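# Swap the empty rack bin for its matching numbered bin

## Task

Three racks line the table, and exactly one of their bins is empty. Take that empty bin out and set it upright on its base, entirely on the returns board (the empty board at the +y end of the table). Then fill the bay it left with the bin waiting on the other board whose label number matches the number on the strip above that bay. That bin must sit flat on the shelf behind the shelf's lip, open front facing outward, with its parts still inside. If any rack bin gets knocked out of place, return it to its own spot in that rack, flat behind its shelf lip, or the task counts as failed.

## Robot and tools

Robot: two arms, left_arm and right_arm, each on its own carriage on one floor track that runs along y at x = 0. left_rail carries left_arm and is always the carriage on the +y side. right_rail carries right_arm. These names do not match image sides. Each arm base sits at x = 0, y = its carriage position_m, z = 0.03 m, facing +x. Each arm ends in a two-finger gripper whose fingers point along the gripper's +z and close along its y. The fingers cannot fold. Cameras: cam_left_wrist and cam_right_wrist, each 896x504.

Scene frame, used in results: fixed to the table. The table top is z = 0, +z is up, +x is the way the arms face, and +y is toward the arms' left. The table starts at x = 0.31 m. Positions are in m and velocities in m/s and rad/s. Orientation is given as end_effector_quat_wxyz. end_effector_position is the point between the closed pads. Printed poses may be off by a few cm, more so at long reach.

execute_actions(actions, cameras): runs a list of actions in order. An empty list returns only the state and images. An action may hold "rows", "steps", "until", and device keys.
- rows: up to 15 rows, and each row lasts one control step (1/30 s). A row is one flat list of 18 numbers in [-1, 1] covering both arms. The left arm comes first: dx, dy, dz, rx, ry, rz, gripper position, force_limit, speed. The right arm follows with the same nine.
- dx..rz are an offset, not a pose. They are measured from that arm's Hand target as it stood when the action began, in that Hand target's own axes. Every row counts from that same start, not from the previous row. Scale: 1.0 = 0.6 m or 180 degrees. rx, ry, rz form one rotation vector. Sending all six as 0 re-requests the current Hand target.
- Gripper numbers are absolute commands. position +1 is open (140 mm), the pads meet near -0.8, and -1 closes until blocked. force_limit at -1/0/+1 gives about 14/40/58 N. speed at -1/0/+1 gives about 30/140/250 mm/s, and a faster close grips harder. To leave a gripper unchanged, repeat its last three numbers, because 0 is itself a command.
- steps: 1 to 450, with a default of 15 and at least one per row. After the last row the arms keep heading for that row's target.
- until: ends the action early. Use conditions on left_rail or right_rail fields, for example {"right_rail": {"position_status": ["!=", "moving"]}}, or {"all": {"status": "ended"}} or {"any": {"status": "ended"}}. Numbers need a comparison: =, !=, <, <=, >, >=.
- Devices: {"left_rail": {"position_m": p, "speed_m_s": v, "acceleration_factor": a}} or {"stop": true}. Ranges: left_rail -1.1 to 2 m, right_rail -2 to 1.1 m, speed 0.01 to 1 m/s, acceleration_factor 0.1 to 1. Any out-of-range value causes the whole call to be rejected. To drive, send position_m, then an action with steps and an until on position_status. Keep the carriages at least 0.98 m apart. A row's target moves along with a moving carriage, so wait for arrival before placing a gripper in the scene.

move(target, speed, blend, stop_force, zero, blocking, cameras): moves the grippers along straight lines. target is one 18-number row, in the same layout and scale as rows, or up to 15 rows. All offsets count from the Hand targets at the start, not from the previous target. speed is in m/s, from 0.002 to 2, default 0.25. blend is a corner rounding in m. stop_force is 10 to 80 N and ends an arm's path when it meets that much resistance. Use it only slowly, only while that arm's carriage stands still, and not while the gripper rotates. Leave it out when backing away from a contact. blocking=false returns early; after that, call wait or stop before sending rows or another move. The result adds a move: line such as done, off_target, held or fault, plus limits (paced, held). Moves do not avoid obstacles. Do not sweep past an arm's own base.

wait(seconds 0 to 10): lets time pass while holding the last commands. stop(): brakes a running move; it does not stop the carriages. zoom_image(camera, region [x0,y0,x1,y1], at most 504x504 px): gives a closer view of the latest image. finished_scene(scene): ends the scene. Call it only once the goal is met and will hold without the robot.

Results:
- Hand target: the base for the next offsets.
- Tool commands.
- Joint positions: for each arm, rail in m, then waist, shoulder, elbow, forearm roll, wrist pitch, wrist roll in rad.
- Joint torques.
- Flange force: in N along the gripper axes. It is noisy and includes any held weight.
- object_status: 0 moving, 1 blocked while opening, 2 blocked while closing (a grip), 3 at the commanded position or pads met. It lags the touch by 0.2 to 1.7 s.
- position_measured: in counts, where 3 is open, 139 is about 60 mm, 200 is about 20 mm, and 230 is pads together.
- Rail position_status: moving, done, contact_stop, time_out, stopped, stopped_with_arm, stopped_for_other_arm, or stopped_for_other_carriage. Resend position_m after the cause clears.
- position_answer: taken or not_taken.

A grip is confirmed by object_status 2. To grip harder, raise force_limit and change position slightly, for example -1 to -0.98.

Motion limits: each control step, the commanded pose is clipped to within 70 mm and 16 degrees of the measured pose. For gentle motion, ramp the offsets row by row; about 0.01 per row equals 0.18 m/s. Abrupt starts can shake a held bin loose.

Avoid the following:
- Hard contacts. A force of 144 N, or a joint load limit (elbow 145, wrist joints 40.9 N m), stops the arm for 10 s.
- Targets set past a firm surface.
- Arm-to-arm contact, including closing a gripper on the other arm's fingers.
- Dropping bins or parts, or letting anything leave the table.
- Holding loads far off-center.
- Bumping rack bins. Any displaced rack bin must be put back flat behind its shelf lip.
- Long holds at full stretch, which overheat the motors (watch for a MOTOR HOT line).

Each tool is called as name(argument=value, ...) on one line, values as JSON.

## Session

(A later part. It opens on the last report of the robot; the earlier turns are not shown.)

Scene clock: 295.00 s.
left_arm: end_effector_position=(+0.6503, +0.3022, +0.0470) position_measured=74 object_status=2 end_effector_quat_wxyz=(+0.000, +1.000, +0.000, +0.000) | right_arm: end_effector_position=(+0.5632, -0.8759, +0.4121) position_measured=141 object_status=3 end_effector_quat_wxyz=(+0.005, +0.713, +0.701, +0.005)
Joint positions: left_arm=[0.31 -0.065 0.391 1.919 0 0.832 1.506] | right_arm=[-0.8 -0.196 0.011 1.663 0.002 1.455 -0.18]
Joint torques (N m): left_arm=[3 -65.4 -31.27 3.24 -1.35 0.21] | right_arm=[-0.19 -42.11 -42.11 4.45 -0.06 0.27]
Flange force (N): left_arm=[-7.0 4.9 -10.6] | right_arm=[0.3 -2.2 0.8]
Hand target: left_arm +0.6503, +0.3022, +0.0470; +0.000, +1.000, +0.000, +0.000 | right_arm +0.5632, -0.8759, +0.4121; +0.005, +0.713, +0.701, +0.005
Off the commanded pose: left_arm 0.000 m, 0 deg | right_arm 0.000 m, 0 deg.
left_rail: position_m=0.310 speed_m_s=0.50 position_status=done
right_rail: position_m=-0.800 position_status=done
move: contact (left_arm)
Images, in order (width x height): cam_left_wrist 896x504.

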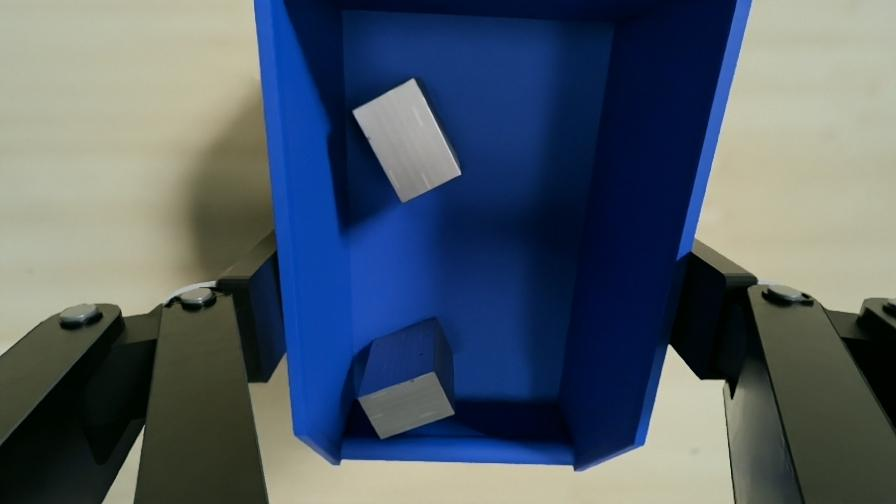

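move(target=[0,0,0,0,0,0,1,0,-0.7,0,0,0,0,0,0,-0.1,0,-0.8], cameras=[])

move(target=[-0.028,0,-0.45,0,0,0,1,0,-0.7,0,0,0,0,0,0,-0.1,0,-0.8], cameras=["cam_left_wrist"])

execute_actions(actions=[{"left_rail":{"position_m":0.76},"steps":400,"until":{"left_rail":{"position_status":["!=","moving"]}}}], cameras=["cam_left_wrist"])

Scene clock: 315.17 s.
left_arm: end_effector_position=(+0.6503, +0.3022, +0.0470) position_measured=3 object_status=0 end_effector_quat_wxyz=(+0.000, +1.000, +0.000, +0.000) | right_arm: end_effector_position=(+0.5632, -0.8759, +0.4121) position_measured=141 object_status=3 end_effector_quat_wxyz=(+0.005, +0.713, +0.701, +0.005)
Joint positions: left_arm=[0.31 -0.065 0.391 1.919 0 0.832 1.506] | right_arm=[-0.8 -0.196 0.011 1.663 0.002 1.455 -0.18]
Joint torques (N m): left_arm=[2.28 -69.24 -31.62 3.05 -0.16 0.04] | right_arm=[0 -42.32 -42.03 4.47 -0.1 0.25]
Flange force (N): left_arm=[-3.8 3.3 -4.0] | right_arm=[-0.3 -1.6 0.9]
Hand target: left_arm +0.6503, +0.3022, +0.0470; +0.000, +1.000, +0.000, +0.000 | right_arm +0.5632, -0.8759, +0.4121; +0.005, +0.713, +0.701, +0.005
Off the commanded pose: left_arm 0.000 m, 0 deg | right_arm 0.000 m, 0 deg.
left_rail: position_m=0.310 speed_m_s=0.50 position_status=done
right_rail: position_m=-0.800 position_status=done
move: done
No camera images: "cameras" was empty.

Scene clock: 316.73 s.
left_arm: end_effector_position=(+0.6335, +0.3022, +0.3170) position_measured=3 object_status=3 end_effector_quat_wxyz=(+0.000, +1.000, +0.000, +0.000) | right_arm: end_effector_position=(+0.5632, -0.8759, +0.4121) position_measured=141 object_status=3 end_effector_quat_wxyz=(+0.005, +0.713, +0.701, +0.005)
Joint positions: left_arm=[0.31 -0.067 0.151 1.684 0 1.307 1.504] | right_arm=[-0.8 -0.196 0.011 1.663 0.002 1.455 -0.18]
Joint torques (N m): left_arm=[2.49 -55.68 -40.85 4.01 -0.14 0.13] | right_arm=[-0.02 -41.79 -42.29 4.48 -0.06 0.23]
Flange force (N): left_arm=[-2.3 3.5 -1.9] | right_arm=[0.1 -2.6 1.3]
Hand target: left_arm +0.6335, +0.3022, +0.3170; +0.000, +1.000, +0.000, +0.000 | right_arm +0.5632, -0.8759, +0.4121; +0.005, +0.713, +0.701, +0.005
Off the commanded pose: left_arm 0.000 m, 0 deg | right_arm 0.000 m, 0 deg.
left_rail: position_m=0.310 speed_m_s=0.50 position_status=done
right_rail: position_m=-0.800 position_status=done
move: done
Images, in order (width x height): cam_left_wrist 896x504.

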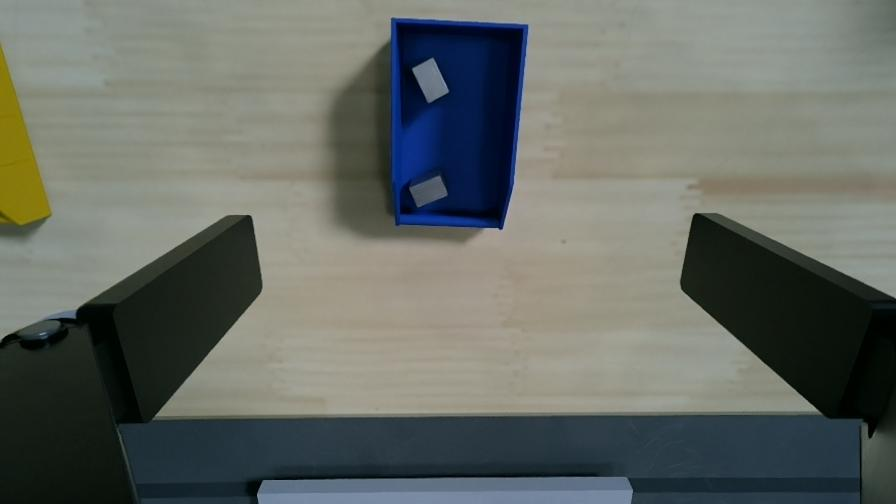

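Scene clock: 318.97 s.
left_arm: end_effector_position=(+0.6335, +0.7522, +0.3170) position_measured=3 object_status=3 end_effector_quat_wxyz=(+0.000, +1.000, +0.000, +0.000) | right_arm: end_effector_position=(+0.5632, -0.8759, +0.4121) position_measured=141 object_status=3 end_effector_quat_wxyz=(+0.005, +0.713, +0.701, +0.005)
Joint positions: left_arm=[0.76 -0.067 0.151 1.684 0 1.307 1.504] | right_arm=[-0.8 -0.196 0.011 1.663 0.002 1.455 -0.18]
Joint torques (N m): left_arm=[1.92 -55.69 -41.2 4.08 -0.17 0.06] | right_arm=[0.16 -42.42 -42.24 4.48 -0.04 0.32]
Flange force (N): left_arm=[-2.4 3.3 -1.4] | right_arm=[-0.5 -1.6 1.3]
Hand target: left_arm +0.6335, +0.7522, +0.3170; +0.000, +1.000, +0.000, +0.000 | right_arm +0.5632, -0.8759, +0.4121; +0.005, +0.713, +0.701, +0.005
Tool commands: left_gripper/position=+1.0 left_gripper/force_limit=+0.0 left_gripper/speed=-0.7 right_gripper/position=-0.1 right_gripper/force_limit=+0.0 right_gripper/speed=-0.8
Off the commanded pose: left_arm 0.000 m, 0 deg | right_arm 0.000 m, 0 deg.
left_rail: position_m=0.760 speed_m_s=0.50 position_status=done
right_rail: position_m=-0.800 position_status=done
Images, in order (width x height): cam_left_wrist 896x504.

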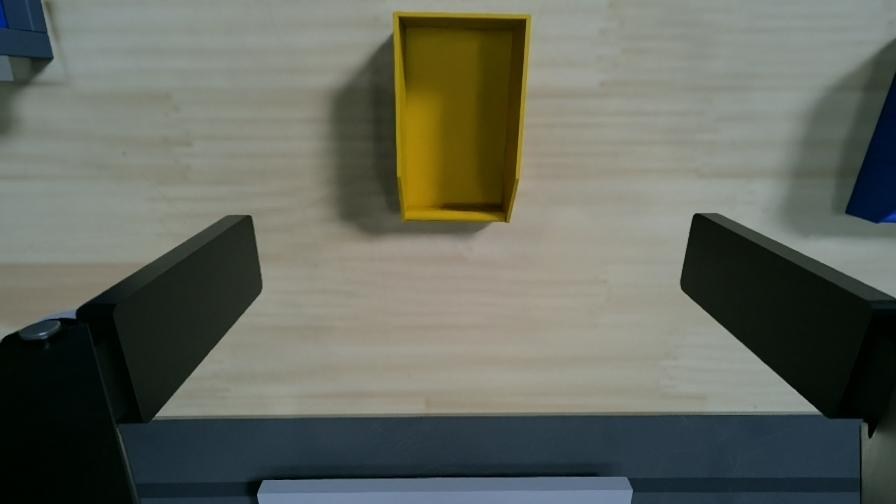

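move(target=[0.033,0.002,0.45,0,0,0,1,0,-0.7,0,0,0,0,0,0,-0.1,0,-0.8], cameras=[])

move(target=[0,0,0,0,0,0,-1,-0.3,-1,0,0,0,0,0,0,-0.1,0,-0.8], cameras=["cam_left_wrist"])

move(target=[0,0,-0.68,0,0,0,-1,-0.3,-1,0,0,0,0,0,0,-0.1,0,-0.8], cameras=["cam_left_wrist"])

Scene clock: 339.83 s.
left_arm: end_effector_position=(+0.6534, +0.7510, +0.0471) position_measured=3 object_status=3 end_effector_quat_wxyz=(+0.000, +1.000, +0.000, +0.000) | right_arm: end_effector_position=(+0.5632, -0.8759, +0.4121) position_measured=141 object_status=3 end_effector_quat_wxyz=(+0.005, +0.713, +0.701, +0.005)
Joint positions: left_arm=[0.76 -0.067 0.394 1.913 0 0.835 1.504] | right_arm=[-0.8 -0.196 0.011 1.663 0.002 1.455 -0.18]
Joint torques (N m): left_arm=[2.17 -69.93 -31.68 3.04 -0.21 0.07] | right_arm=[-0.33 -41.92 -42.24 4.48 -0.03 0.28]
Flange force (N): left_arm=[-3.7 2.4 -4.2] | right_arm=[0.7 -3.0 0.9]
Hand target: left_arm +0.6533, +0.7510, +0.0470; +0.000, +1.000, +0.000, +0.000 | right_arm +0.5632, -0.8759, +0.4121; +0.005, +0.713, +0.701, +0.005
Off the commanded pose: left_arm 0.000 m, 0 deg | right_arm 0.000 m, 0 deg.
left_rail: position_m=0.760 speed_m_s=0.50 position_status=done
right_rail: position_m=-0.800 position_status=done
move: done
No camera images: "cameras" was empty.

Scene clock: 341.57 s.
left_arm: end_effector_position=(+0.6533, +0.7510, +0.0470) position_measured=76 object_status=0 end_effector_quat_wxyz=(+0.000, +1.000, +0.000, +0.000) | right_arm: end_effector_position=(+0.5632, -0.8759, +0.4121) position_measured=141 object_status=3 end_effector_quat_wxyz=(+0.005, +0.713, +0.701, +0.005)
Joint positions: left_arm=[0.76 -0.067 0.394 1.913 0 0.835 1.504] | right_arm=[-0.8 -0.196 0.011 1.663 0.002 1.455 -0.18]
Joint torques (N m): left_arm=[2.7 -61.2 -26.15 2.9 -0.43 -0.08] | right_arm=[0.13 -42.15 -42.14 4.45 -0.08 0.27]
Flange force (N): left_arm=[-3.2 4.0 -17.3] | right_arm=[-0.6 -1.0 1.5]
Hand target: left_arm +0.6533, +0.7510, +0.0470; +0.000, +1.000, +0.000, +0.000 | right_arm +0.5632, -0.8759, +0.4121; +0.005, +0.713, +0.701, +0.005
Off the commanded pose: left_arm 0.000 m, 0 deg | right_arm 0.000 m, 0 deg.
left_rail: position_m=0.760 speed_m_s=0.50 position_status=done
right_rail: position_m=-0.800 position_status=done
move: done
Images, in order (width x height): cam_left_wrist 896x504.

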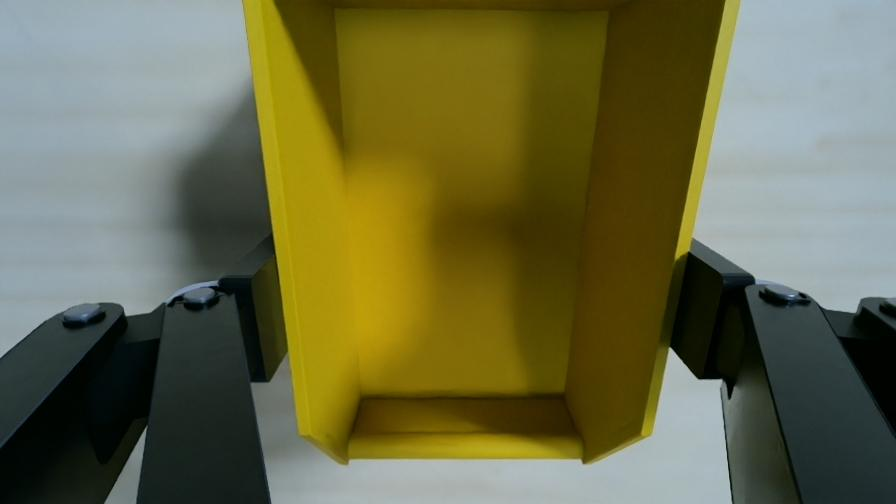

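Scene clock: 343.67 s.
left_arm: end_effector_position=(+0.6533, +0.7510, +0.4550) position_measured=76 object_status=2 end_effector_quat_wxyz=(+0.000, +1.000, +0.000, +0.000) | right_arm: end_effector_position=(+0.5632, -0.8759, +0.4121) position_measured=141 object_status=3 end_effector_quat_wxyz=(+0.005, +0.713, +0.701, +0.005)
Joint positions: left_arm=[0.76 -0.067 0.151 1.434 0 1.557 1.504] | right_arm=[-0.8 -0.196 0.011 1.663 0.002 1.455 -0.18]
Joint torques (N m): left_arm=[2.17 -57.54 -42.66 4.19 -0.22 0.16] | right_arm=[-0.26 -42.15 -42.12 4.47 -0.09 0.29]
Flange force (N): left_arm=[-2.4 3.1 -1.0] | right_arm=[0.2 -1.5 1.1]
Hand target: left_arm +0.6533, +0.7510, +0.4550; +0.000, +1.000, +0.000, +0.000 | right_arm +0.5632, -0.8759, +0.4121; +0.005, +0.713, +0.701, +0.005
Off the commanded pose: left_arm 0.000 m, 0 deg | right_arm 0.000 m, 0 deg.
left_rail: position_m=0.760 speed_m_s=0.50 position_status=done
right_rail: position_m=-0.800 position_status=done
move: done
Images, in order (width x height): cam_left_wrist 896x504.

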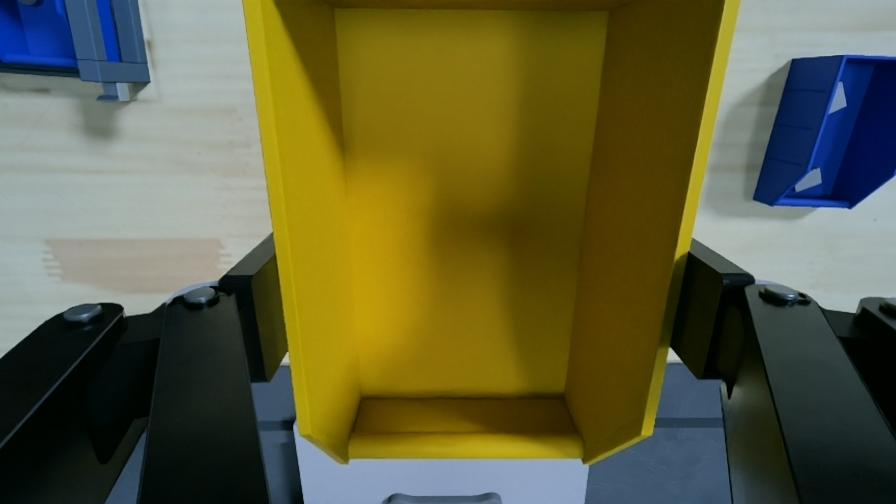

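execute_actions(actions=[{"left_rail":{"position_m":2.0},"steps":400,"until":{"left_rail":{"position_status":["!=","moving"]}}},{"right_rail":{"position_m":0.36},"steps":400,"until":{"right_rail":{"position_status":["!=","moving"]}}}], cameras=[])

move(target=[0,-0.475,0,0,0,0,-1,-0.3,-1,0,0.003,0.48,0,0,0,-0.1,0,-0.8])

Scene clock: 357.20 s.
left_arm: end_effector_position=(+0.6533, +1.9910, +0.4550) position_measured=76 object_status=2 end_effector_quat_wxyz=(+0.000, +1.000, +0.000, +0.000) | right_arm: end_effector_position=(+0.5632, +0.2840, +0.4121) position_measured=141 object_status=3 end_effector_quat_wxyz=(+0.005, +0.713, +0.701, +0.005)
Joint positions: left_arm=[2 -0.067 0.151 1.433 0 1.557 1.504] | right_arm=[0.36 -0.196 0.011 1.663 0.002 1.455 -0.18]
Joint torques (N m): left_arm=[2.07 -57.84 -43.08 4.17 -0.22 0.13] | right_arm=[-0.11 -42.17 -41.98 4.46 -0.09 0.33]
Flange force (N): left_arm=[-2.4 3.1 -0.2] | right_arm=[0.1 -2.0 0.7]
Flange force at the end of the 1st action (N): left_arm=[-2.7 2.9 -0.2] | right_arm=[0.2 -2.6 1.2]
Hand target: left_arm +0.6533, +1.9910, +0.4550; +0.000, +1.000, +0.000, +0.000 | right_arm +0.5632, +0.2841, +0.4121; +0.005, +0.713, +0.701, +0.005
Tool commands: left_gripper/position=-1.0 left_gripper/force_limit=-0.3 left_gripper/speed=-1.0 right_gripper/position=-0.1 right_gripper/force_limit=+0.0 right_gripper/speed=-0.8
Off the commanded pose: left_arm 0.000 m, 0 deg | right_arm 0.000 m, 0 deg.
left_rail: position_m=2.000 speed_m_s=0.50 position_status=done
right_rail: position_m=0.360 position_status=done
No camera images: "cameras" was empty.

Scene clock: 358.83 s.
left_arm: end_effector_position=(+0.6533, +2.2760, +0.4550) position_measured=76 object_status=2 end_effector_quat_wxyz=(+0.000, +1.000, +0.000, +0.000) | right_arm: end_effector_position=(+0.5687, +0.2841, +0.1242) position_measured=141 object_status=3 end_effector_quat_wxyz=(+0.005, +0.713, +0.701, +0.005)
Joint positions: left_arm=[2 0.351 0.243 1.322 0 1.577 1.922] | right_arm=[0.36 -0.194 0.195 2.016 0.003 0.918 -0.18]
Joint torques (N m): left_arm=[2.08 -66.97 -43.12 4.15 -0.13 0.17] | right_arm=[-0.2 -54.03 -34.39 3.55 0.12 0.2]
Flange force (N): left_arm=[-1.9 3.9 0.0] | right_arm=[0.0 -0.8 2.0]
Hand target: left_arm +0.6533, +2.2760, +0.4550; +0.000, +1.000, +0.000, +0.000 | right_arm +0.5686, +0.2840, +0.1242; +0.005, +0.713, +0.701, +0.005
Off the commanded pose: left_arm 0.000 m, 0 deg | right_arm 0.000 m, 0 deg.
left_rail: position_m=2.000 speed_m_s=0.50 position_status=done
right_rail: position_m=0.360 position_status=done
move: done

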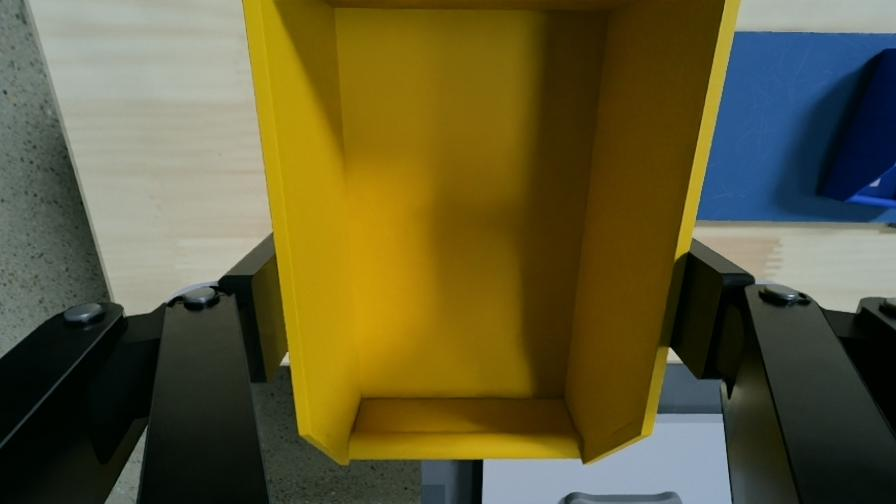

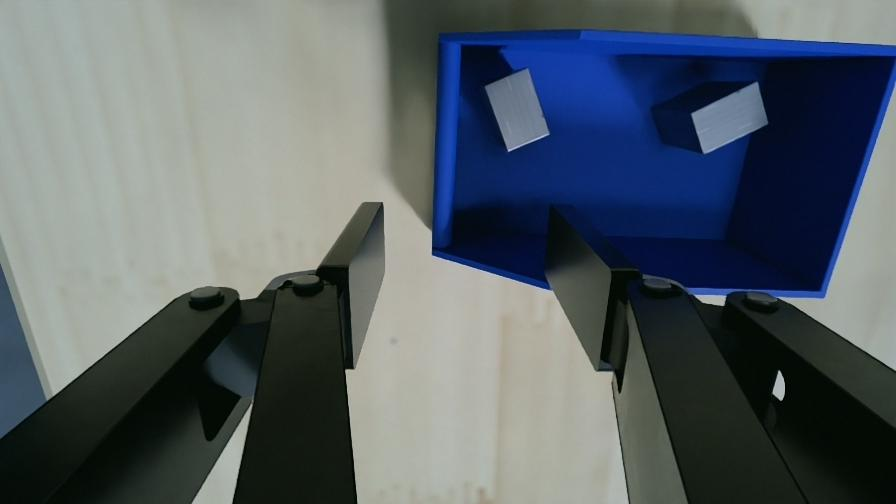

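move(target=[0,-0.015,0.6,0,0,0,-1,-0.3,-1,0.008,-0.0075,0.118,0,0,0.0105,-0.1,0,-0.8], cameras=["cam_right_wrist"], speed=0.15)

move(target=[0,0,0.06,0,0,0,-1,-0.3,-1,0,0,0,0,0,0,-0.1,0,-0.8], speed=0.02, stop_force=12)

Scene clock: 380.70 s.
left_arm: end_effector_position=(+0.6534, +2.2850, +0.0951) position_measured=76 object_status=2 end_effector_quat_wxyz=(+0.000, +1.000, +0.000, +0.000) | right_arm: end_effector_position=(+0.5651, +0.2889, +0.0533) position_measured=141 object_status=3 end_effector_quat_wxyz=(+0.004, +0.724, +0.689, +0.005)
Joint positions: left_arm=[2 0.363 0.422 1.759 0 0.96 1.934] | right_arm=[0.36 -0.187 0.273 2.079 0.003 0.777 -0.14]
Joint torques (N m): left_arm=[2.2 -76.81 -35.78 3.41 -0.21 0.16] | right_arm=[0.18 -57.77 -30.64 3.21 -0.06 0.29]
Flange force (N): left_arm=[-2.8 3.8 -2.2] | right_arm=[-0.6 -1.4 1.6]
Hand target: left_arm +0.6533, +2.2850, +0.0950; +0.000, +1.000, +0.000, +0.000 | right_arm +0.5651, +0.2889, +0.0533; +0.004, +0.724, +0.689, +0.005
Off the commanded pose: left_arm 0.000 m, 0 deg | right_arm 0.000 m, 0 deg.
left_rail: position_m=2.000 speed_m_s=0.50 position_status=done
right_rail: position_m=0.360 position_status=done
move: done
Images, in order (width x height): cam_right_wrist 896x504.

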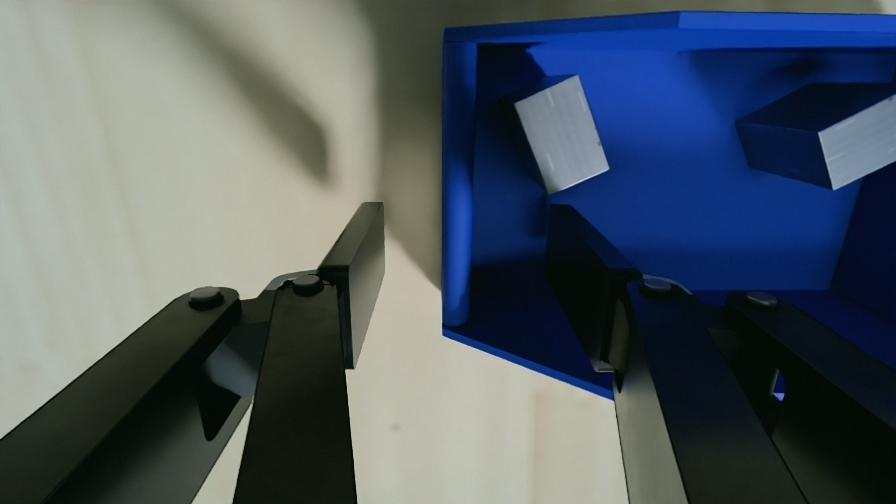

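Scene clock: 382.83 s.
left_arm: end_effector_position=(+0.6535, +2.2850, +0.0647) position_measured=76 object_status=2 end_effector_quat_wxyz=(+0.000, +1.000, +0.000, +0.000) | right_arm: end_effector_position=(+0.5651, +0.2889, +0.0533) position_measured=141 object_status=3 end_effector_quat_wxyz=(+0.004, +0.724, +0.689, +0.005)
Joint positions: left_arm=[2 0.363 0.452 1.78 0 0.91 1.934] | right_arm=[0.36 -0.187 0.273 2.079 0.003 0.777 -0.14]
Joint torques (N m): left_arm=[2.57 -66.2 -26.38 3.28 0.11 0.09] | right_arm=[-0.48 -57.45 -30.64 3.17 -0.1 0.26]
Flange force (N): left_arm=[-1.2 4.1 -18.6] | right_arm=[1.0 -2.1 0.1]
Hand target: left_arm +0.6534, +2.2850, +0.0647; +0.000, +1.000, +0.000, +0.000 (not the last commanded pose) | right_arm +0.5651, +0.2889, +0.0533; +0.004, +0.724, +0.689, +0.005
Off the commanded pose: left_arm 0.006 m, 0 deg | right_arm 0.000 m, 0 deg.
left_rail: position_m=2.000 speed_m_s=0.50 position_status=done
right_rail: position_m=0.360 position_status=done
move: contact (left_arm)

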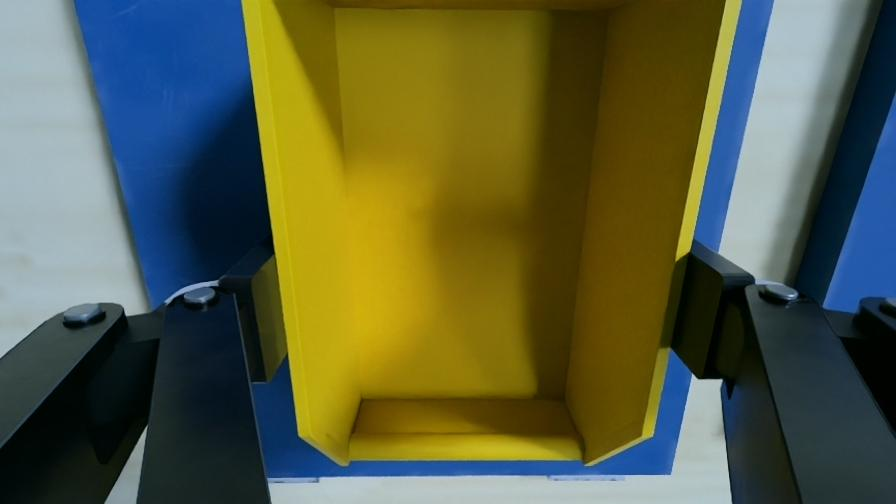

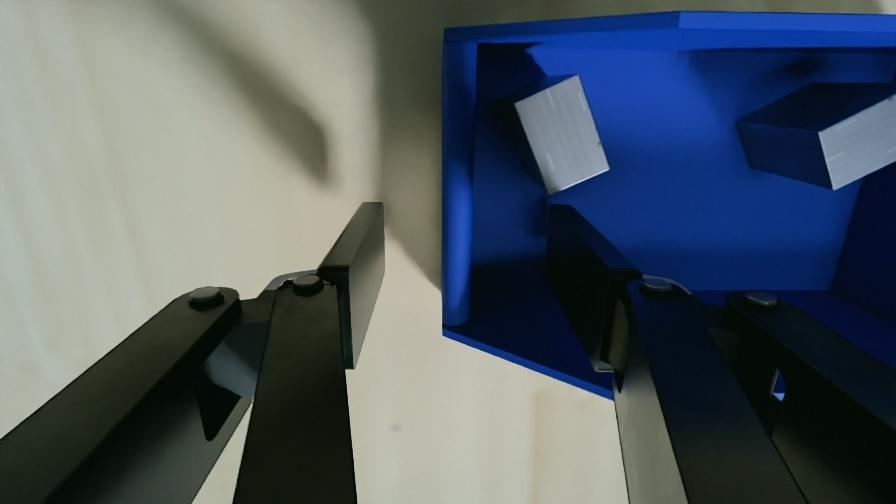

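move(target=[0,0,0,0,0,0,1,0,-0.7,0,-0.004,0,0,0,0,-0.1,0,-0.8], cameras=[])

move(target=[0,0,-0.5,0,0,0,1,0,-0.7,0,0,0,0,0,0,-1,-0.1,-1])

move(target=[0,0,0,0,0,0,1,0,-0.7,0,0,-0.04,0,0,0,-1,0.3,-1], speed=0.05, cameras=["cam_right_wrist"])

Scene clock: 394.47 s.
left_arm: end_effector_position=(+0.6534, +2.2850, +0.0646) position_measured=3 object_status=0 end_effector_quat_wxyz=(+0.000, +1.000, +0.000, +0.000) | right_arm: end_effector_position=(+0.5627, +0.2890, +0.0533) position_measured=141 object_status=3 end_effector_quat_wxyz=(+0.004, +0.724, +0.689, +0.005)
Joint positions: left_arm=[2 0.363 0.452 1.78 0 0.91 1.934] | right_arm=[0.36 -0.188 0.27 2.083 0.003 0.776 -0.141]
Joint torques (N m): left_arm=[2.41 -76.97 -33.53 3.29 -0.15 0.03] | right_arm=[0.03 -57.18 -30.4 3.19 -0.07 0.28]
Flange force (N): left_arm=[-2.0 4.6 -4.1] | right_arm=[-0.1 -1.6 0.5]
Hand target: left_arm +0.6534, +2.2850, +0.0647; +0.000, +1.000, +0.000, +0.000 | right_arm +0.5627, +0.2890, +0.0533; +0.004, +0.724, +0.689, +0.005
Off the commanded pose: left_arm 0.000 m, 0 deg | right_arm 0.000 m, 0 deg.
left_rail: position_m=2.000 speed_m_s=0.50 position_status=done
right_rail: position_m=0.360 position_status=done
move: done
No camera images: "cameras" was empty.

Scene clock: 396.27 s.
left_arm: end_effector_position=(+0.6533, +2.2850, +0.3648) position_measured=3 object_status=3 end_effector_quat_wxyz=(+0.000, +1.000, +0.000, +0.000) | right_arm: end_effector_position=(+0.5627, +0.2890, +0.0533) position_measured=216 object_status=0 end_effector_quat_wxyz=(+0.004, +0.724, +0.689, +0.005)
Joint positions: left_arm=[2 0.363 0.26 1.463 0 1.419 1.934] | right_arm=[0.36 -0.188 0.27 2.083 0.003 0.776 -0.141]
Joint torques (N m): left_arm=[2.2 -67.1 -41.96 4.11 -0.16 0.09] | right_arm=[-1.97 -54.27 -28.88 2.9 -0.24 0.49]
Flange force (N): left_arm=[-1.2 4.1 -1.4] | right_arm=[3.0 -1.5 -3.9]
Hand target: left_arm +0.6534, +2.2850, +0.3647; +0.000, +1.000, +0.000, +0.000 | right_arm +0.5627, +0.2890, +0.0533; +0.004, +0.724, +0.689, +0.005
Off the commanded pose: left_arm 0.000 m, 0 deg | right_arm 0.000 m, 0 deg.
left_rail: position_m=2.000 speed_m_s=0.50 position_status=done
right_rail: position_m=0.360 position_status=done
move: done

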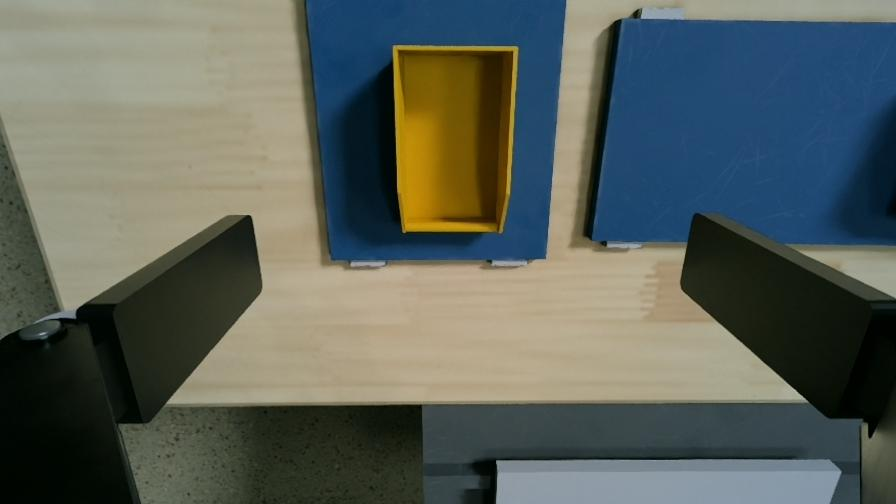

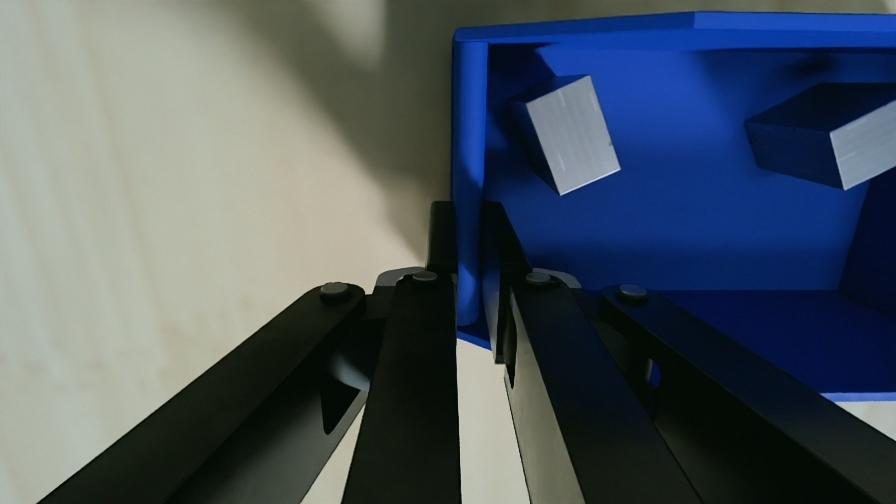

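Scene clock: 397.07 s.
left_arm: end_effector_position=(+0.6534, +2.2850, +0.3647) position_measured=3 object_status=3 end_effector_quat_wxyz=(+0.000, +1.000, +0.000, +0.000) | right_arm: end_effector_position=(+0.5624, +0.2890, +0.0773) position_measured=218 object_status=2 end_effector_quat_wxyz=(+0.004, +0.724, +0.689, +0.005)
Joint positions: left_arm=[2 0.363 0.26 1.463 0 1.419 1.934] | right_arm=[0.36 -0.188 0.24 2.067 0.003 0.823 -0.141]
Joint torques (N m): left_arm=[2.23 -66.9 -41.86 4.17 -0.25 0.13] | right_arm=[0.01 -57.63 -33.51 3.43 -0.19 0.26]
Flange force (N): left_arm=[-1.6 4.6 -2.1] | right_arm=[-0.2 -1.6 4.8]
Hand target: left_arm +0.6534, +2.2850, +0.3647; +0.000, +1.000, +0.000, +0.000 | right_arm +0.5624, +0.2890, +0.0773; +0.004, +0.724, +0.689, +0.005
Off the commanded pose: left_arm 0.000 m, 0 deg | right_arm 0.000 m, 0 deg.
left_rail: position_m=2.000 speed_m_s=0.50 position_status=done
right_rail: position_m=0.360 position_status=done
move: done
Images, in order (width x height): cam_right_wrist 896x504.

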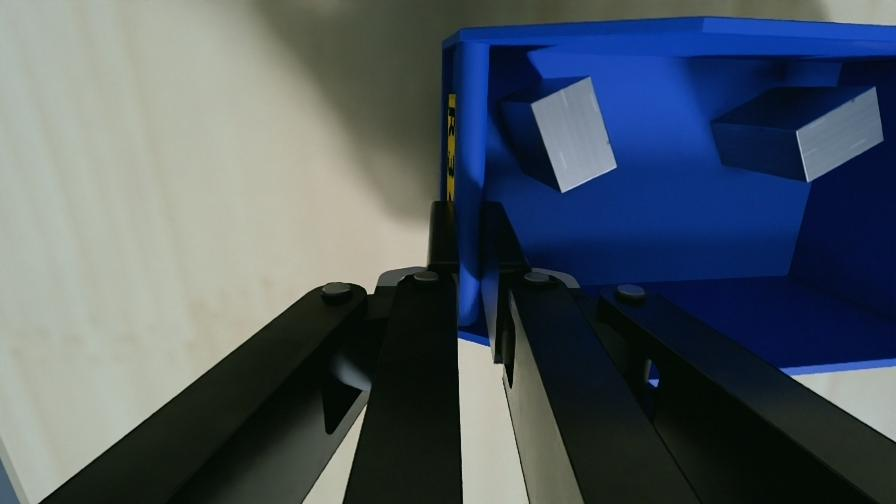

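move(target=[0,0,0,0,0,0,1,0,-0.7,0,0,0.04,0,0,0,-1,0.3,-1], speed=0.05, cameras=[])

move(target=[0,0,0,0,0,0,1,0,-0.7,0,0,0.015,0,0,0,-0.5,1,-1], cameras=[])

move(target=[0,0,0,0,0,0,1,0,-0.7,0,0,0,0,0,0,-1,1,0], cameras=["cam_right_wrist"])

move(target=[0,0,0,0,0,0,1,0,-0.7,0,0,-0.1,0,0,0,-1,1,0], speed=0.05, cameras=["cam_right_wrist"])

Scene clock: 410.10 s.
left_arm: end_effector_position=(+0.6534, +2.2850, +0.3647) position_measured=3 object_status=3 end_effector_quat_wxyz=(+0.000, +1.000, +0.000, +0.000) | right_arm: end_effector_position=(+0.5628, +0.2890, +0.0534) position_measured=218 object_status=2 end_effector_quat_wxyz=(+0.005, +0.724, +0.689, +0.005)
Joint positions: left_arm=[2 0.363 0.26 1.463 0 1.419 1.934] | right_arm=[0.36 -0.188 0.27 2.083 0.003 0.776 -0.141]
Joint torques (N m): left_arm=[2.68 -67.19 -42.05 4.11 -0.2 0.04] | right_arm=[-0.47 -38.69 -26.42 3.35 -4.43 0.34]
Flange force (N): left_arm=[-1.8 4.3 -1.6] | right_arm=[1.4 -15.5 -35.2]
Hand target: left_arm +0.6534, +2.2850, +0.3647; +0.000, +1.000, +0.000, +0.000 | right_arm +0.5627, +0.2890, +0.0533; +0.004, +0.724, +0.689, +0.005
Off the commanded pose: left_arm 0.000 m, 0 deg | right_arm 0.000 m, 0 deg.
left_rail: position_m=2.000 speed_m_s=0.50 position_status=done
right_rail: position_m=0.360 position_status=done
move: done
No camera images: "cameras" was empty.

Scene clock: 410.93 s.
left_arm: end_effector_position=(+0.6534, +2.2850, +0.3647) position_measured=3 object_status=3 end_effector_quat_wxyz=(+0.000, +1.000, +0.000, +0.000) | right_arm: end_effector_position=(+0.5628, +0.2890, +0.0443) position_measured=192 object_status=0 end_effector_quat_wxyz=(+0.004, +0.724, +0.689, +0.005)
Joint positions: left_arm=[2 0.363 0.26 1.463 0 1.419 1.934] | right_arm=[0.36 -0.188 0.282 2.089 0.003 0.758 -0.141]
Joint torques (N m): left_arm=[2.14 -66.97 -42.02 4.17 -0.16 0.1] | right_arm=[-0.04 -57.85 -30 3.09 -0.08 0.25]
Flange force (N): left_arm=[-1.9 4.5 -1.6] | right_arm=[-0.2 -1.9 0.4]
Hand target: left_arm +0.6534, +2.2850, +0.3647; +0.000, +1.000, +0.000, +0.000 | right_arm +0.5628, +0.2890, +0.0443; +0.004, +0.724, +0.689, +0.005
Off the commanded pose: left_arm 0.000 m, 0 deg | right_arm 0.000 m, 0 deg.
left_rail: position_m=2.000 speed_m_s=0.50 position_status=done
right_rail: position_m=0.360 position_status=done
move: done
No camera images: "cameras" was empty.

Scene clock: 411.43 s.
left_arm: end_effector_position=(+0.6534, +2.2850, +0.3647) position_measured=3 object_status=3 end_effector_quat_wxyz=(+0.000, +1.000, +0.000, +0.000) | right_arm: end_effector_position=(+0.5628, +0.2890, +0.0443) position_measured=219 object_status=2 end_effector_quat_wxyz=(+0.004, +0.724, +0.689, +0.005)
Joint positions: left_arm=[2 0.363 0.26 1.463 0 1.419 1.934] | right_arm=[0.36 -0.188 0.282 2.089 0.003 0.758 -0.141]
Joint torques (N m): left_arm=[2.28 -66.86 -41.92 4.14 -0.22 0.15] | right_arm=[0.28 -46.04 -25.95 3.52 -1.88 0.33]
Flange force (N): left_arm=[-1.7 4.5 -1.8] | right_arm=[0.2 -8.8 -21.9]
Hand target: left_arm +0.6534, +2.2850, +0.3647; +0.000, +1.000, +0.000, +0.000 | right_arm +0.5628, +0.2890, +0.0443; +0.004, +0.724, +0.689, +0.005
Off the commanded pose: left_arm 0.000 m, 0 deg | right_arm 0.000 m, 0 deg.
left_rail: position_m=2.000 speed_m_s=0.50 position_status=done
right_rail: position_m=0.360 position_status=done
move: done
Images, in order (width x height): cam_right_wrist 896x504.

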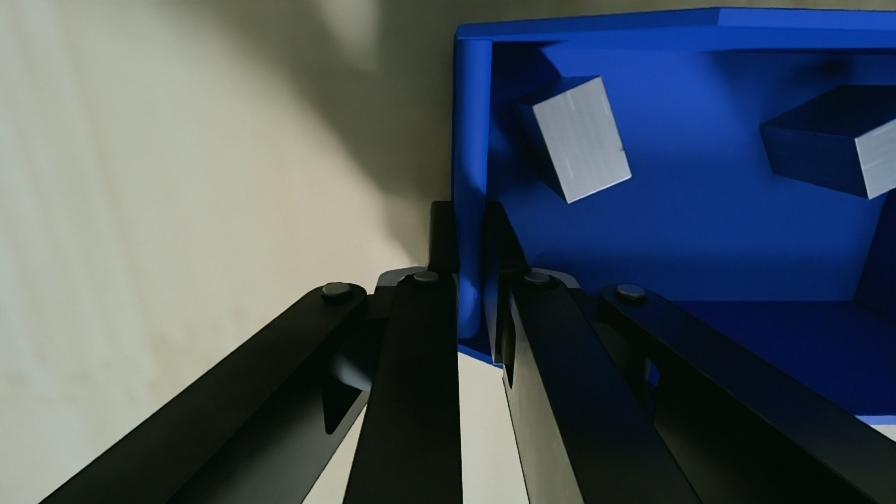

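Scene clock: 412.97 s.
left_arm: end_effector_position=(+0.6534, +2.2850, +0.3647) position_measured=3 object_status=3 end_effector_quat_wxyz=(+0.000, +1.000, +0.000, +0.000) | right_arm: end_effector_position=(+0.5621, +0.2890, +0.1042) position_measured=219 object_status=2 end_effector_quat_wxyz=(+0.004, +0.724, +0.689, +0.005)
Joint positions: left_arm=[2 0.363 0.26 1.463 0 1.419 1.934] | right_arm=[0.36 -0.188 0.207 2.046 0.003 0.876 -0.14]
Joint torques (N m): left_arm=[2.64 -67.12 -41.99 4.16 -0.23 0.11] | right_arm=[0.09 -56.51 -35.3 3.66 -0.45 0.23]
Flange force (N): left_arm=[-1.7 4.8 -1.9] | right_arm=[-0.3 -1.1 5.3]
Hand target: left_arm +0.6534, +2.2850, +0.3647; +0.000, +1.000, +0.000, +0.000 | right_arm +0.5621, +0.2890, +0.1043; +0.004, +0.724, +0.689, +0.005
Off the commanded pose: left_arm 0.000 m, 0 deg | right_arm 0.000 m, 0 deg.
left_rail: position_m=2.000 speed_m_s=0.50 position_status=done
right_rail: position_m=0.360 position_status=done
move: done
Images, in order (width x height): cam_right_wrist 896x504.

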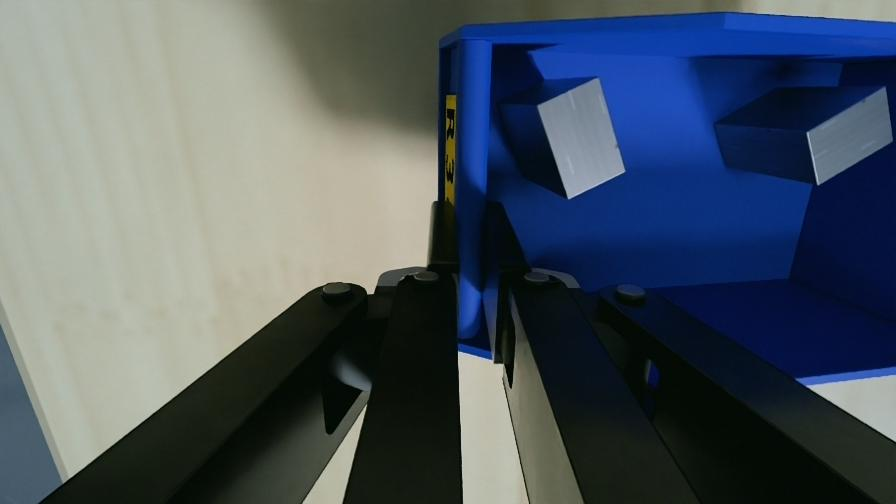

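move(target=[0,0,0,0,0,0,1,0,-0.7,0,0,0.099,0,0,0,-1,1,0], speed=0.05, cameras=[])

move(target=[0,0,0,0,0,0,1,0,-0.7,0,0,-0.014,0,0,0,-0.5,1,-1], cameras=[])

move(target=[0,0,0,0,0,0,1,0,-0.7,0,0,0,0,0,0,-1,1,0.5], cameras=[])

move(target=[0,0,0,0,0,0,1,0,-0.7,0,0,-0.3,0,0,0,-1,1,0.5], speed=0.06, cameras=["cam_right_wrist"])

move(target=[0,0,0,0,0,0,1,0,-0.7,0,0,0,-0.06,0,0,-1,1,0.5], speed=0.1, cameras=["cam_right_wrist"])

Scene clock: 430.83 s.
left_arm: end_effector_position=(+0.6534, +2.2850, +0.3647) position_measured=3 object_status=3 end_effector_quat_wxyz=(+0.000, +1.000, +0.000, +0.000) | right_arm: end_effector_position=(+0.5628, +0.2890, +0.0449) position_measured=219 object_status=2 end_effector_quat_wxyz=(+0.004, +0.724, +0.689, +0.005)
Joint positions: left_arm=[2 0.363 0.26 1.463 0 1.419 1.934] | right_arm=[0.36 -0.188 0.281 2.088 0.003 0.759 -0.141]
Joint torques (N m): left_arm=[2.48 -67.22 -42.04 4.2 -0.13 0.09] | right_arm=[0.08 -57.68 -31.07 3.1 -0.26 0.34]
Flange force (N): left_arm=[-2.4 4.0 -1.7] | right_arm=[-0.2 -3.7 1.0]
Hand target: left_arm +0.6534, +2.2850, +0.3647; +0.000, +1.000, +0.000, +0.000 | right_arm +0.5628, +0.2890, +0.0449; +0.004, +0.724, +0.689, +0.005
Off the commanded pose: left_arm 0.000 m, 0 deg | right_arm 0.000 m, 0 deg.
left_rail: position_m=2.000 speed_m_s=0.50 position_status=done
right_rail: position_m=0.360 position_status=done
move: done
No camera images: "cameras" was empty.

Scene clock: 431.70 s.
left_arm: end_effector_position=(+0.6534, +2.2850, +0.3647) position_measured=3 object_status=3 end_effector_quat_wxyz=(+0.000, +1.000, +0.000, +0.000) | right_arm: end_effector_position=(+0.5627, +0.2891, +0.0533) position_measured=192 object_status=0 end_effector_quat_wxyz=(+0.004, +0.724, +0.689, +0.005)
Joint positions: left_arm=[2 0.363 0.26 1.463 0 1.419 1.934] | right_arm=[0.36 -0.188 0.27 2.083 0.003 0.776 -0.141]
Joint torques (N m): left_arm=[2.29 -67.04 -41.87 4.1 -0.16 0.15] | right_arm=[-0.28 -57.24 -30.39 3.19 -0.02 0.27]
Flange force (N): left_arm=[-1.6 4.6 -2.1] | right_arm=[0.3 -1.6 0.5]
Hand target: left_arm +0.6534, +2.2850, +0.3647; +0.000, +1.000, +0.000, +0.000 | right_arm +0.5627, +0.2890, +0.0533; +0.004, +0.724, +0.689, +0.005
Off the commanded pose: left_arm 0.000 m, 0 deg | right_arm 0.000 m, 0 deg.
left_rail: position_m=2.000 speed_m_s=0.50 position_status=done
right_rail: position_m=0.360 position_status=done
move: done
No camera images: "cameras" was empty.

Scene clock: 432.20 s.
left_arm: end_effector_position=(+0.6534, +2.2850, +0.3647) position_measured=3 object_status=3 end_effector_quat_wxyz=(+0.000, +1.000, +0.000, +0.000) | right_arm: end_effector_position=(+0.5628, +0.2890, +0.0534) position_measured=221 object_status=2 end_effector_quat_wxyz=(+0.004, +0.724, +0.689, +0.005)
Joint positions: left_arm=[2 0.363 0.26 1.463 0 1.419 1.934] | right_arm=[0.36 -0.188 0.27 2.083 0.003 0.776 -0.141]
Joint torques (N m): left_arm=[2.3 -67.02 -41.9 4.16 -0.19 0.09] | right_arm=[0.38 -52.46 -29.25 3.37 -1 0.33]
Flange force (N): left_arm=[-1.4 4.7 -1.8] | right_arm=[-0.1 -5.0 -8.0]
Hand target: left_arm +0.6534, +2.2850, +0.3647; +0.000, +1.000, +0.000, +0.000 | right_arm +0.5627, +0.2890, +0.0533; +0.004, +0.724, +0.689, +0.005
Off the commanded pose: left_arm 0.000 m, 0 deg | right_arm 0.000 m, 0 deg.
left_rail: position_m=2.000 speed_m_s=0.50 position_status=done
right_rail: position_m=0.360 position_status=done
move: done
No camera images: "cameras" was empty.

Scene clock: 435.53 s.
left_arm: end_effector_position=(+0.6534, +2.2850, +0.3647) position_measured=3 object_status=3 end_effector_quat_wxyz=(+0.000, +1.000, +0.000, +0.000) | right_arm: end_effector_position=(+0.5604, +0.2891, +0.2332) position_measured=221 object_status=2 end_effector_quat_wxyz=(+0.004, +0.724, +0.689, +0.005)
Joint positions: left_arm=[2 0.363 0.26 1.463 0 1.419 1.934] | right_arm=[0.36 -0.188 0.084 1.92 0.002 1.125 -0.14]
Joint torques (N m): left_arm=[2.29 -67.39 -42.02 4.11 -0.16 0.1] | right_arm=[-0.29 -49.61 -41.4 4.28 -0.3 0.24]
Flange force (N): left_arm=[-1.7 4.1 -1.6] | right_arm=[0.5 -1.6 5.9]
Hand target: left_arm +0.6534, +2.2850, +0.3647; +0.000, +1.000, +0.000, +0.000 | right_arm +0.5604, +0.2891, +0.2333; +0.004, +0.724, +0.689, +0.005
Off the commanded pose: left_arm 0.000 m, 0 deg | right_arm 0.000 m, 0 deg.
left_rail: position_m=2.000 speed_m_s=0.50 position_status=done
right_rail: position_m=0.360 position_status=done
move: done
Images, in order (width x height): cam_right_wrist 896x504.

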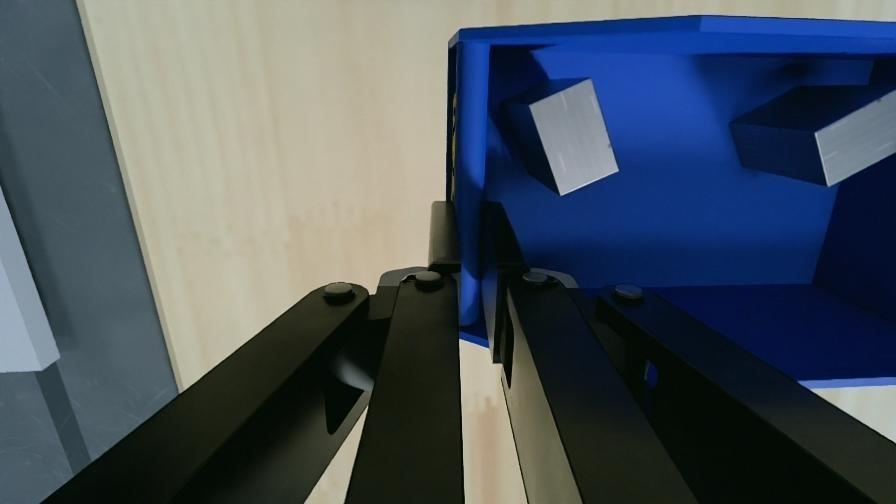

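Scene clock: 436.87 s.
left_arm: end_effector_position=(+0.6534, +2.2850, +0.3647) position_measured=3 object_status=3 end_effector_quat_wxyz=(+0.000, +1.000, +0.000, +0.000) | right_arm: end_effector_position=(+0.5604, +0.2891, +0.2333) position_measured=221 object_status=2 end_effector_quat_wxyz=(+0.073, +0.721, +0.686, +0.069)
Joint positions: left_arm=[2 0.363 0.26 1.463 0 1.419 1.934] | right_arm=[0.36 -0.206 -0.009 2.031 0.04 0.922 -0.177]
Joint torques (N m): left_arm=[2.4 -67.09 -41.96 4.14 -0.15 0.12] | right_arm=[-0.07 -40.2 -42.49 4.42 -1.24 0.29]
Flange force (N): left_arm=[-1.8 4.4 -1.7] | right_arm=[0.2 -3.6 5.3]
Hand target: left_arm +0.6534, +2.2850, +0.3647; +0.000, +1.000, +0.000, +0.000 | right_arm +0.5604, +0.2891, +0.2333; +0.073, +0.721, +0.686, +0.069
Off the commanded pose: left_arm 0.000 m, 0 deg | right_arm 0.000 m, 0 deg.
left_rail: position_m=2.000 speed_m_s=0.50 position_status=done
right_rail: position_m=0.360 position_status=done
move: done
Images, in order (width x height): cam_right_wrist 896x504.

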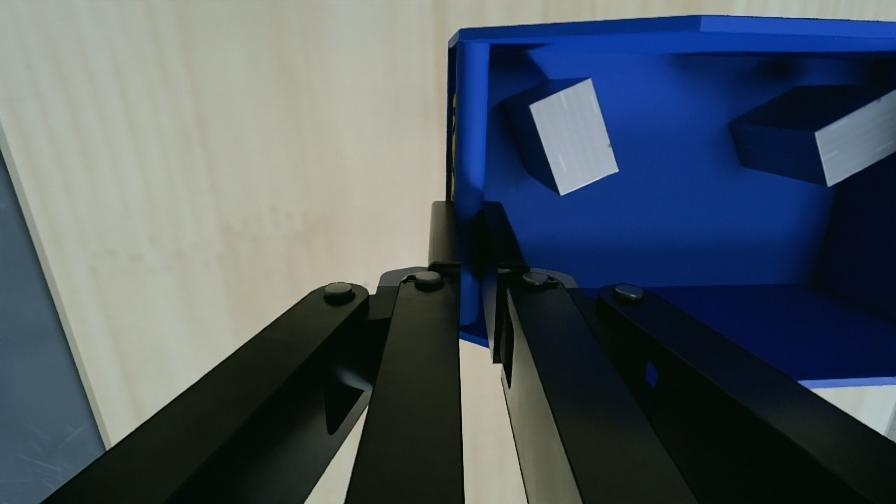

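move(target=[0,0,0,0,0,0,1,0,-0.7,0,0.06,-0.31,0.03,-0.0035,0.026,-1,1,0.5], speed=0.15, cameras=[])

execute_actions(actions=[{"right_rail":{"position_m":-2.0,"speed_m_s":0.5,"acceleration_factor":0.25},"steps":450,"until":{"right_rail":{"position_status":["!=","moving"]}}}], cameras=["cam_right_wrist"])

Scene clock: 455.87 s.
left_arm: end_effector_position=(+0.6534, +2.2850, +0.3647) position_measured=3 object_status=3 end_effector_quat_wxyz=(+0.000, +1.000, +0.000, +0.000) | right_arm: end_effector_position=(+0.5585, +0.2891, +0.4227) position_measured=221 object_status=2 end_effector_quat_wxyz=(+0.039, +0.751, +0.658, +0.036)
Joint positions: left_arm=[2 0.363 0.26 1.463 0 1.419 1.934] | right_arm=[0.36 -0.193 -0.049 1.707 0.009 1.378 -0.062]
Joint torques (N m): left_arm=[2.58 -67.41 -42.14 4.14 -0.14 0.13] | right_arm=[-0.12 -38.98 -45.36 4.76 -0.87 0.28]
Flange force (N): left_arm=[-1.1 5.2 -1.3] | right_arm=[0.3 -3.7 4.6]
Hand target: left_arm +0.6534, +2.2850, +0.3647; +0.000, +1.000, +0.000, +0.000 | right_arm +0.5585, +0.2891, +0.4227; +0.039, +0.751, +0.658, +0.036
Off the commanded pose: left_arm 0.000 m, 0 deg | right_arm 0.000 m, 0 deg.
left_rail: position_m=2.000 speed_m_s=0.50 position_status=done
right_rail: position_m=0.360 position_status=done
move: done
No camera images: "cameras" was empty.

Scene clock: 462.13 s.
left_arm: end_effector_position=(+0.6534, +2.2850, +0.3647) position_measured=3 object_status=3 end_effector_quat_wxyz=(+0.000, +1.000, +0.000, +0.000) | right_arm: end_effector_position=(+0.5585, -2.0709, +0.4227) position_measured=221 object_status=2 end_effector_quat_wxyz=(+0.039, +0.751, +0.658, +0.036)
Joint positions: left_arm=[2 0.363 0.26 1.463 0 1.419 1.934] | right_arm=[-2 -0.193 -0.049 1.707 0.009 1.378 -0.062]
Joint torques (N m): left_arm=[2.52 -67.15 -42.06 4.14 -0.2 0.15] | right_arm=[-0.22 -39.6 -46.08 4.73 -1.1 0.29]
Flange force (N): left_arm=[-1.9 4.5 -1.7] | right_arm=[0.0 -2.7 5.9]
Hand target: left_arm +0.6534, +2.2850, +0.3647; +0.000, +1.000, +0.000, +0.000 | right_arm +0.5585, -2.0709, +0.4227; +0.039, +0.751, +0.658, +0.036
Tool commands: left_gripper/position=+1.0 left_gripper/force_limit=+0.0 left_gripper/speed=-0.7 right_gripper/position=-1.0 right_gripper/force_limit=+1.0 right_gripper/speed=+0.5
Off the commanded pose: left_arm 0.000 m, 0 deg | right_arm 0.000 m, 0 deg.
left_rail: position_m=2.000 speed_m_s=0.50 position_status=done
right_rail: position_m=-2.000 speed_m_s=0.50 position_status=done
Images, in order (width x height): cam_right_wrist 896x504.

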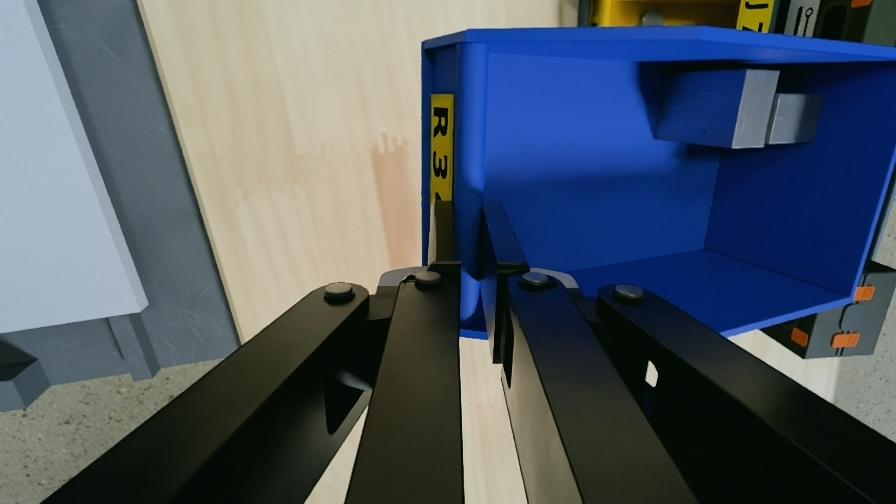

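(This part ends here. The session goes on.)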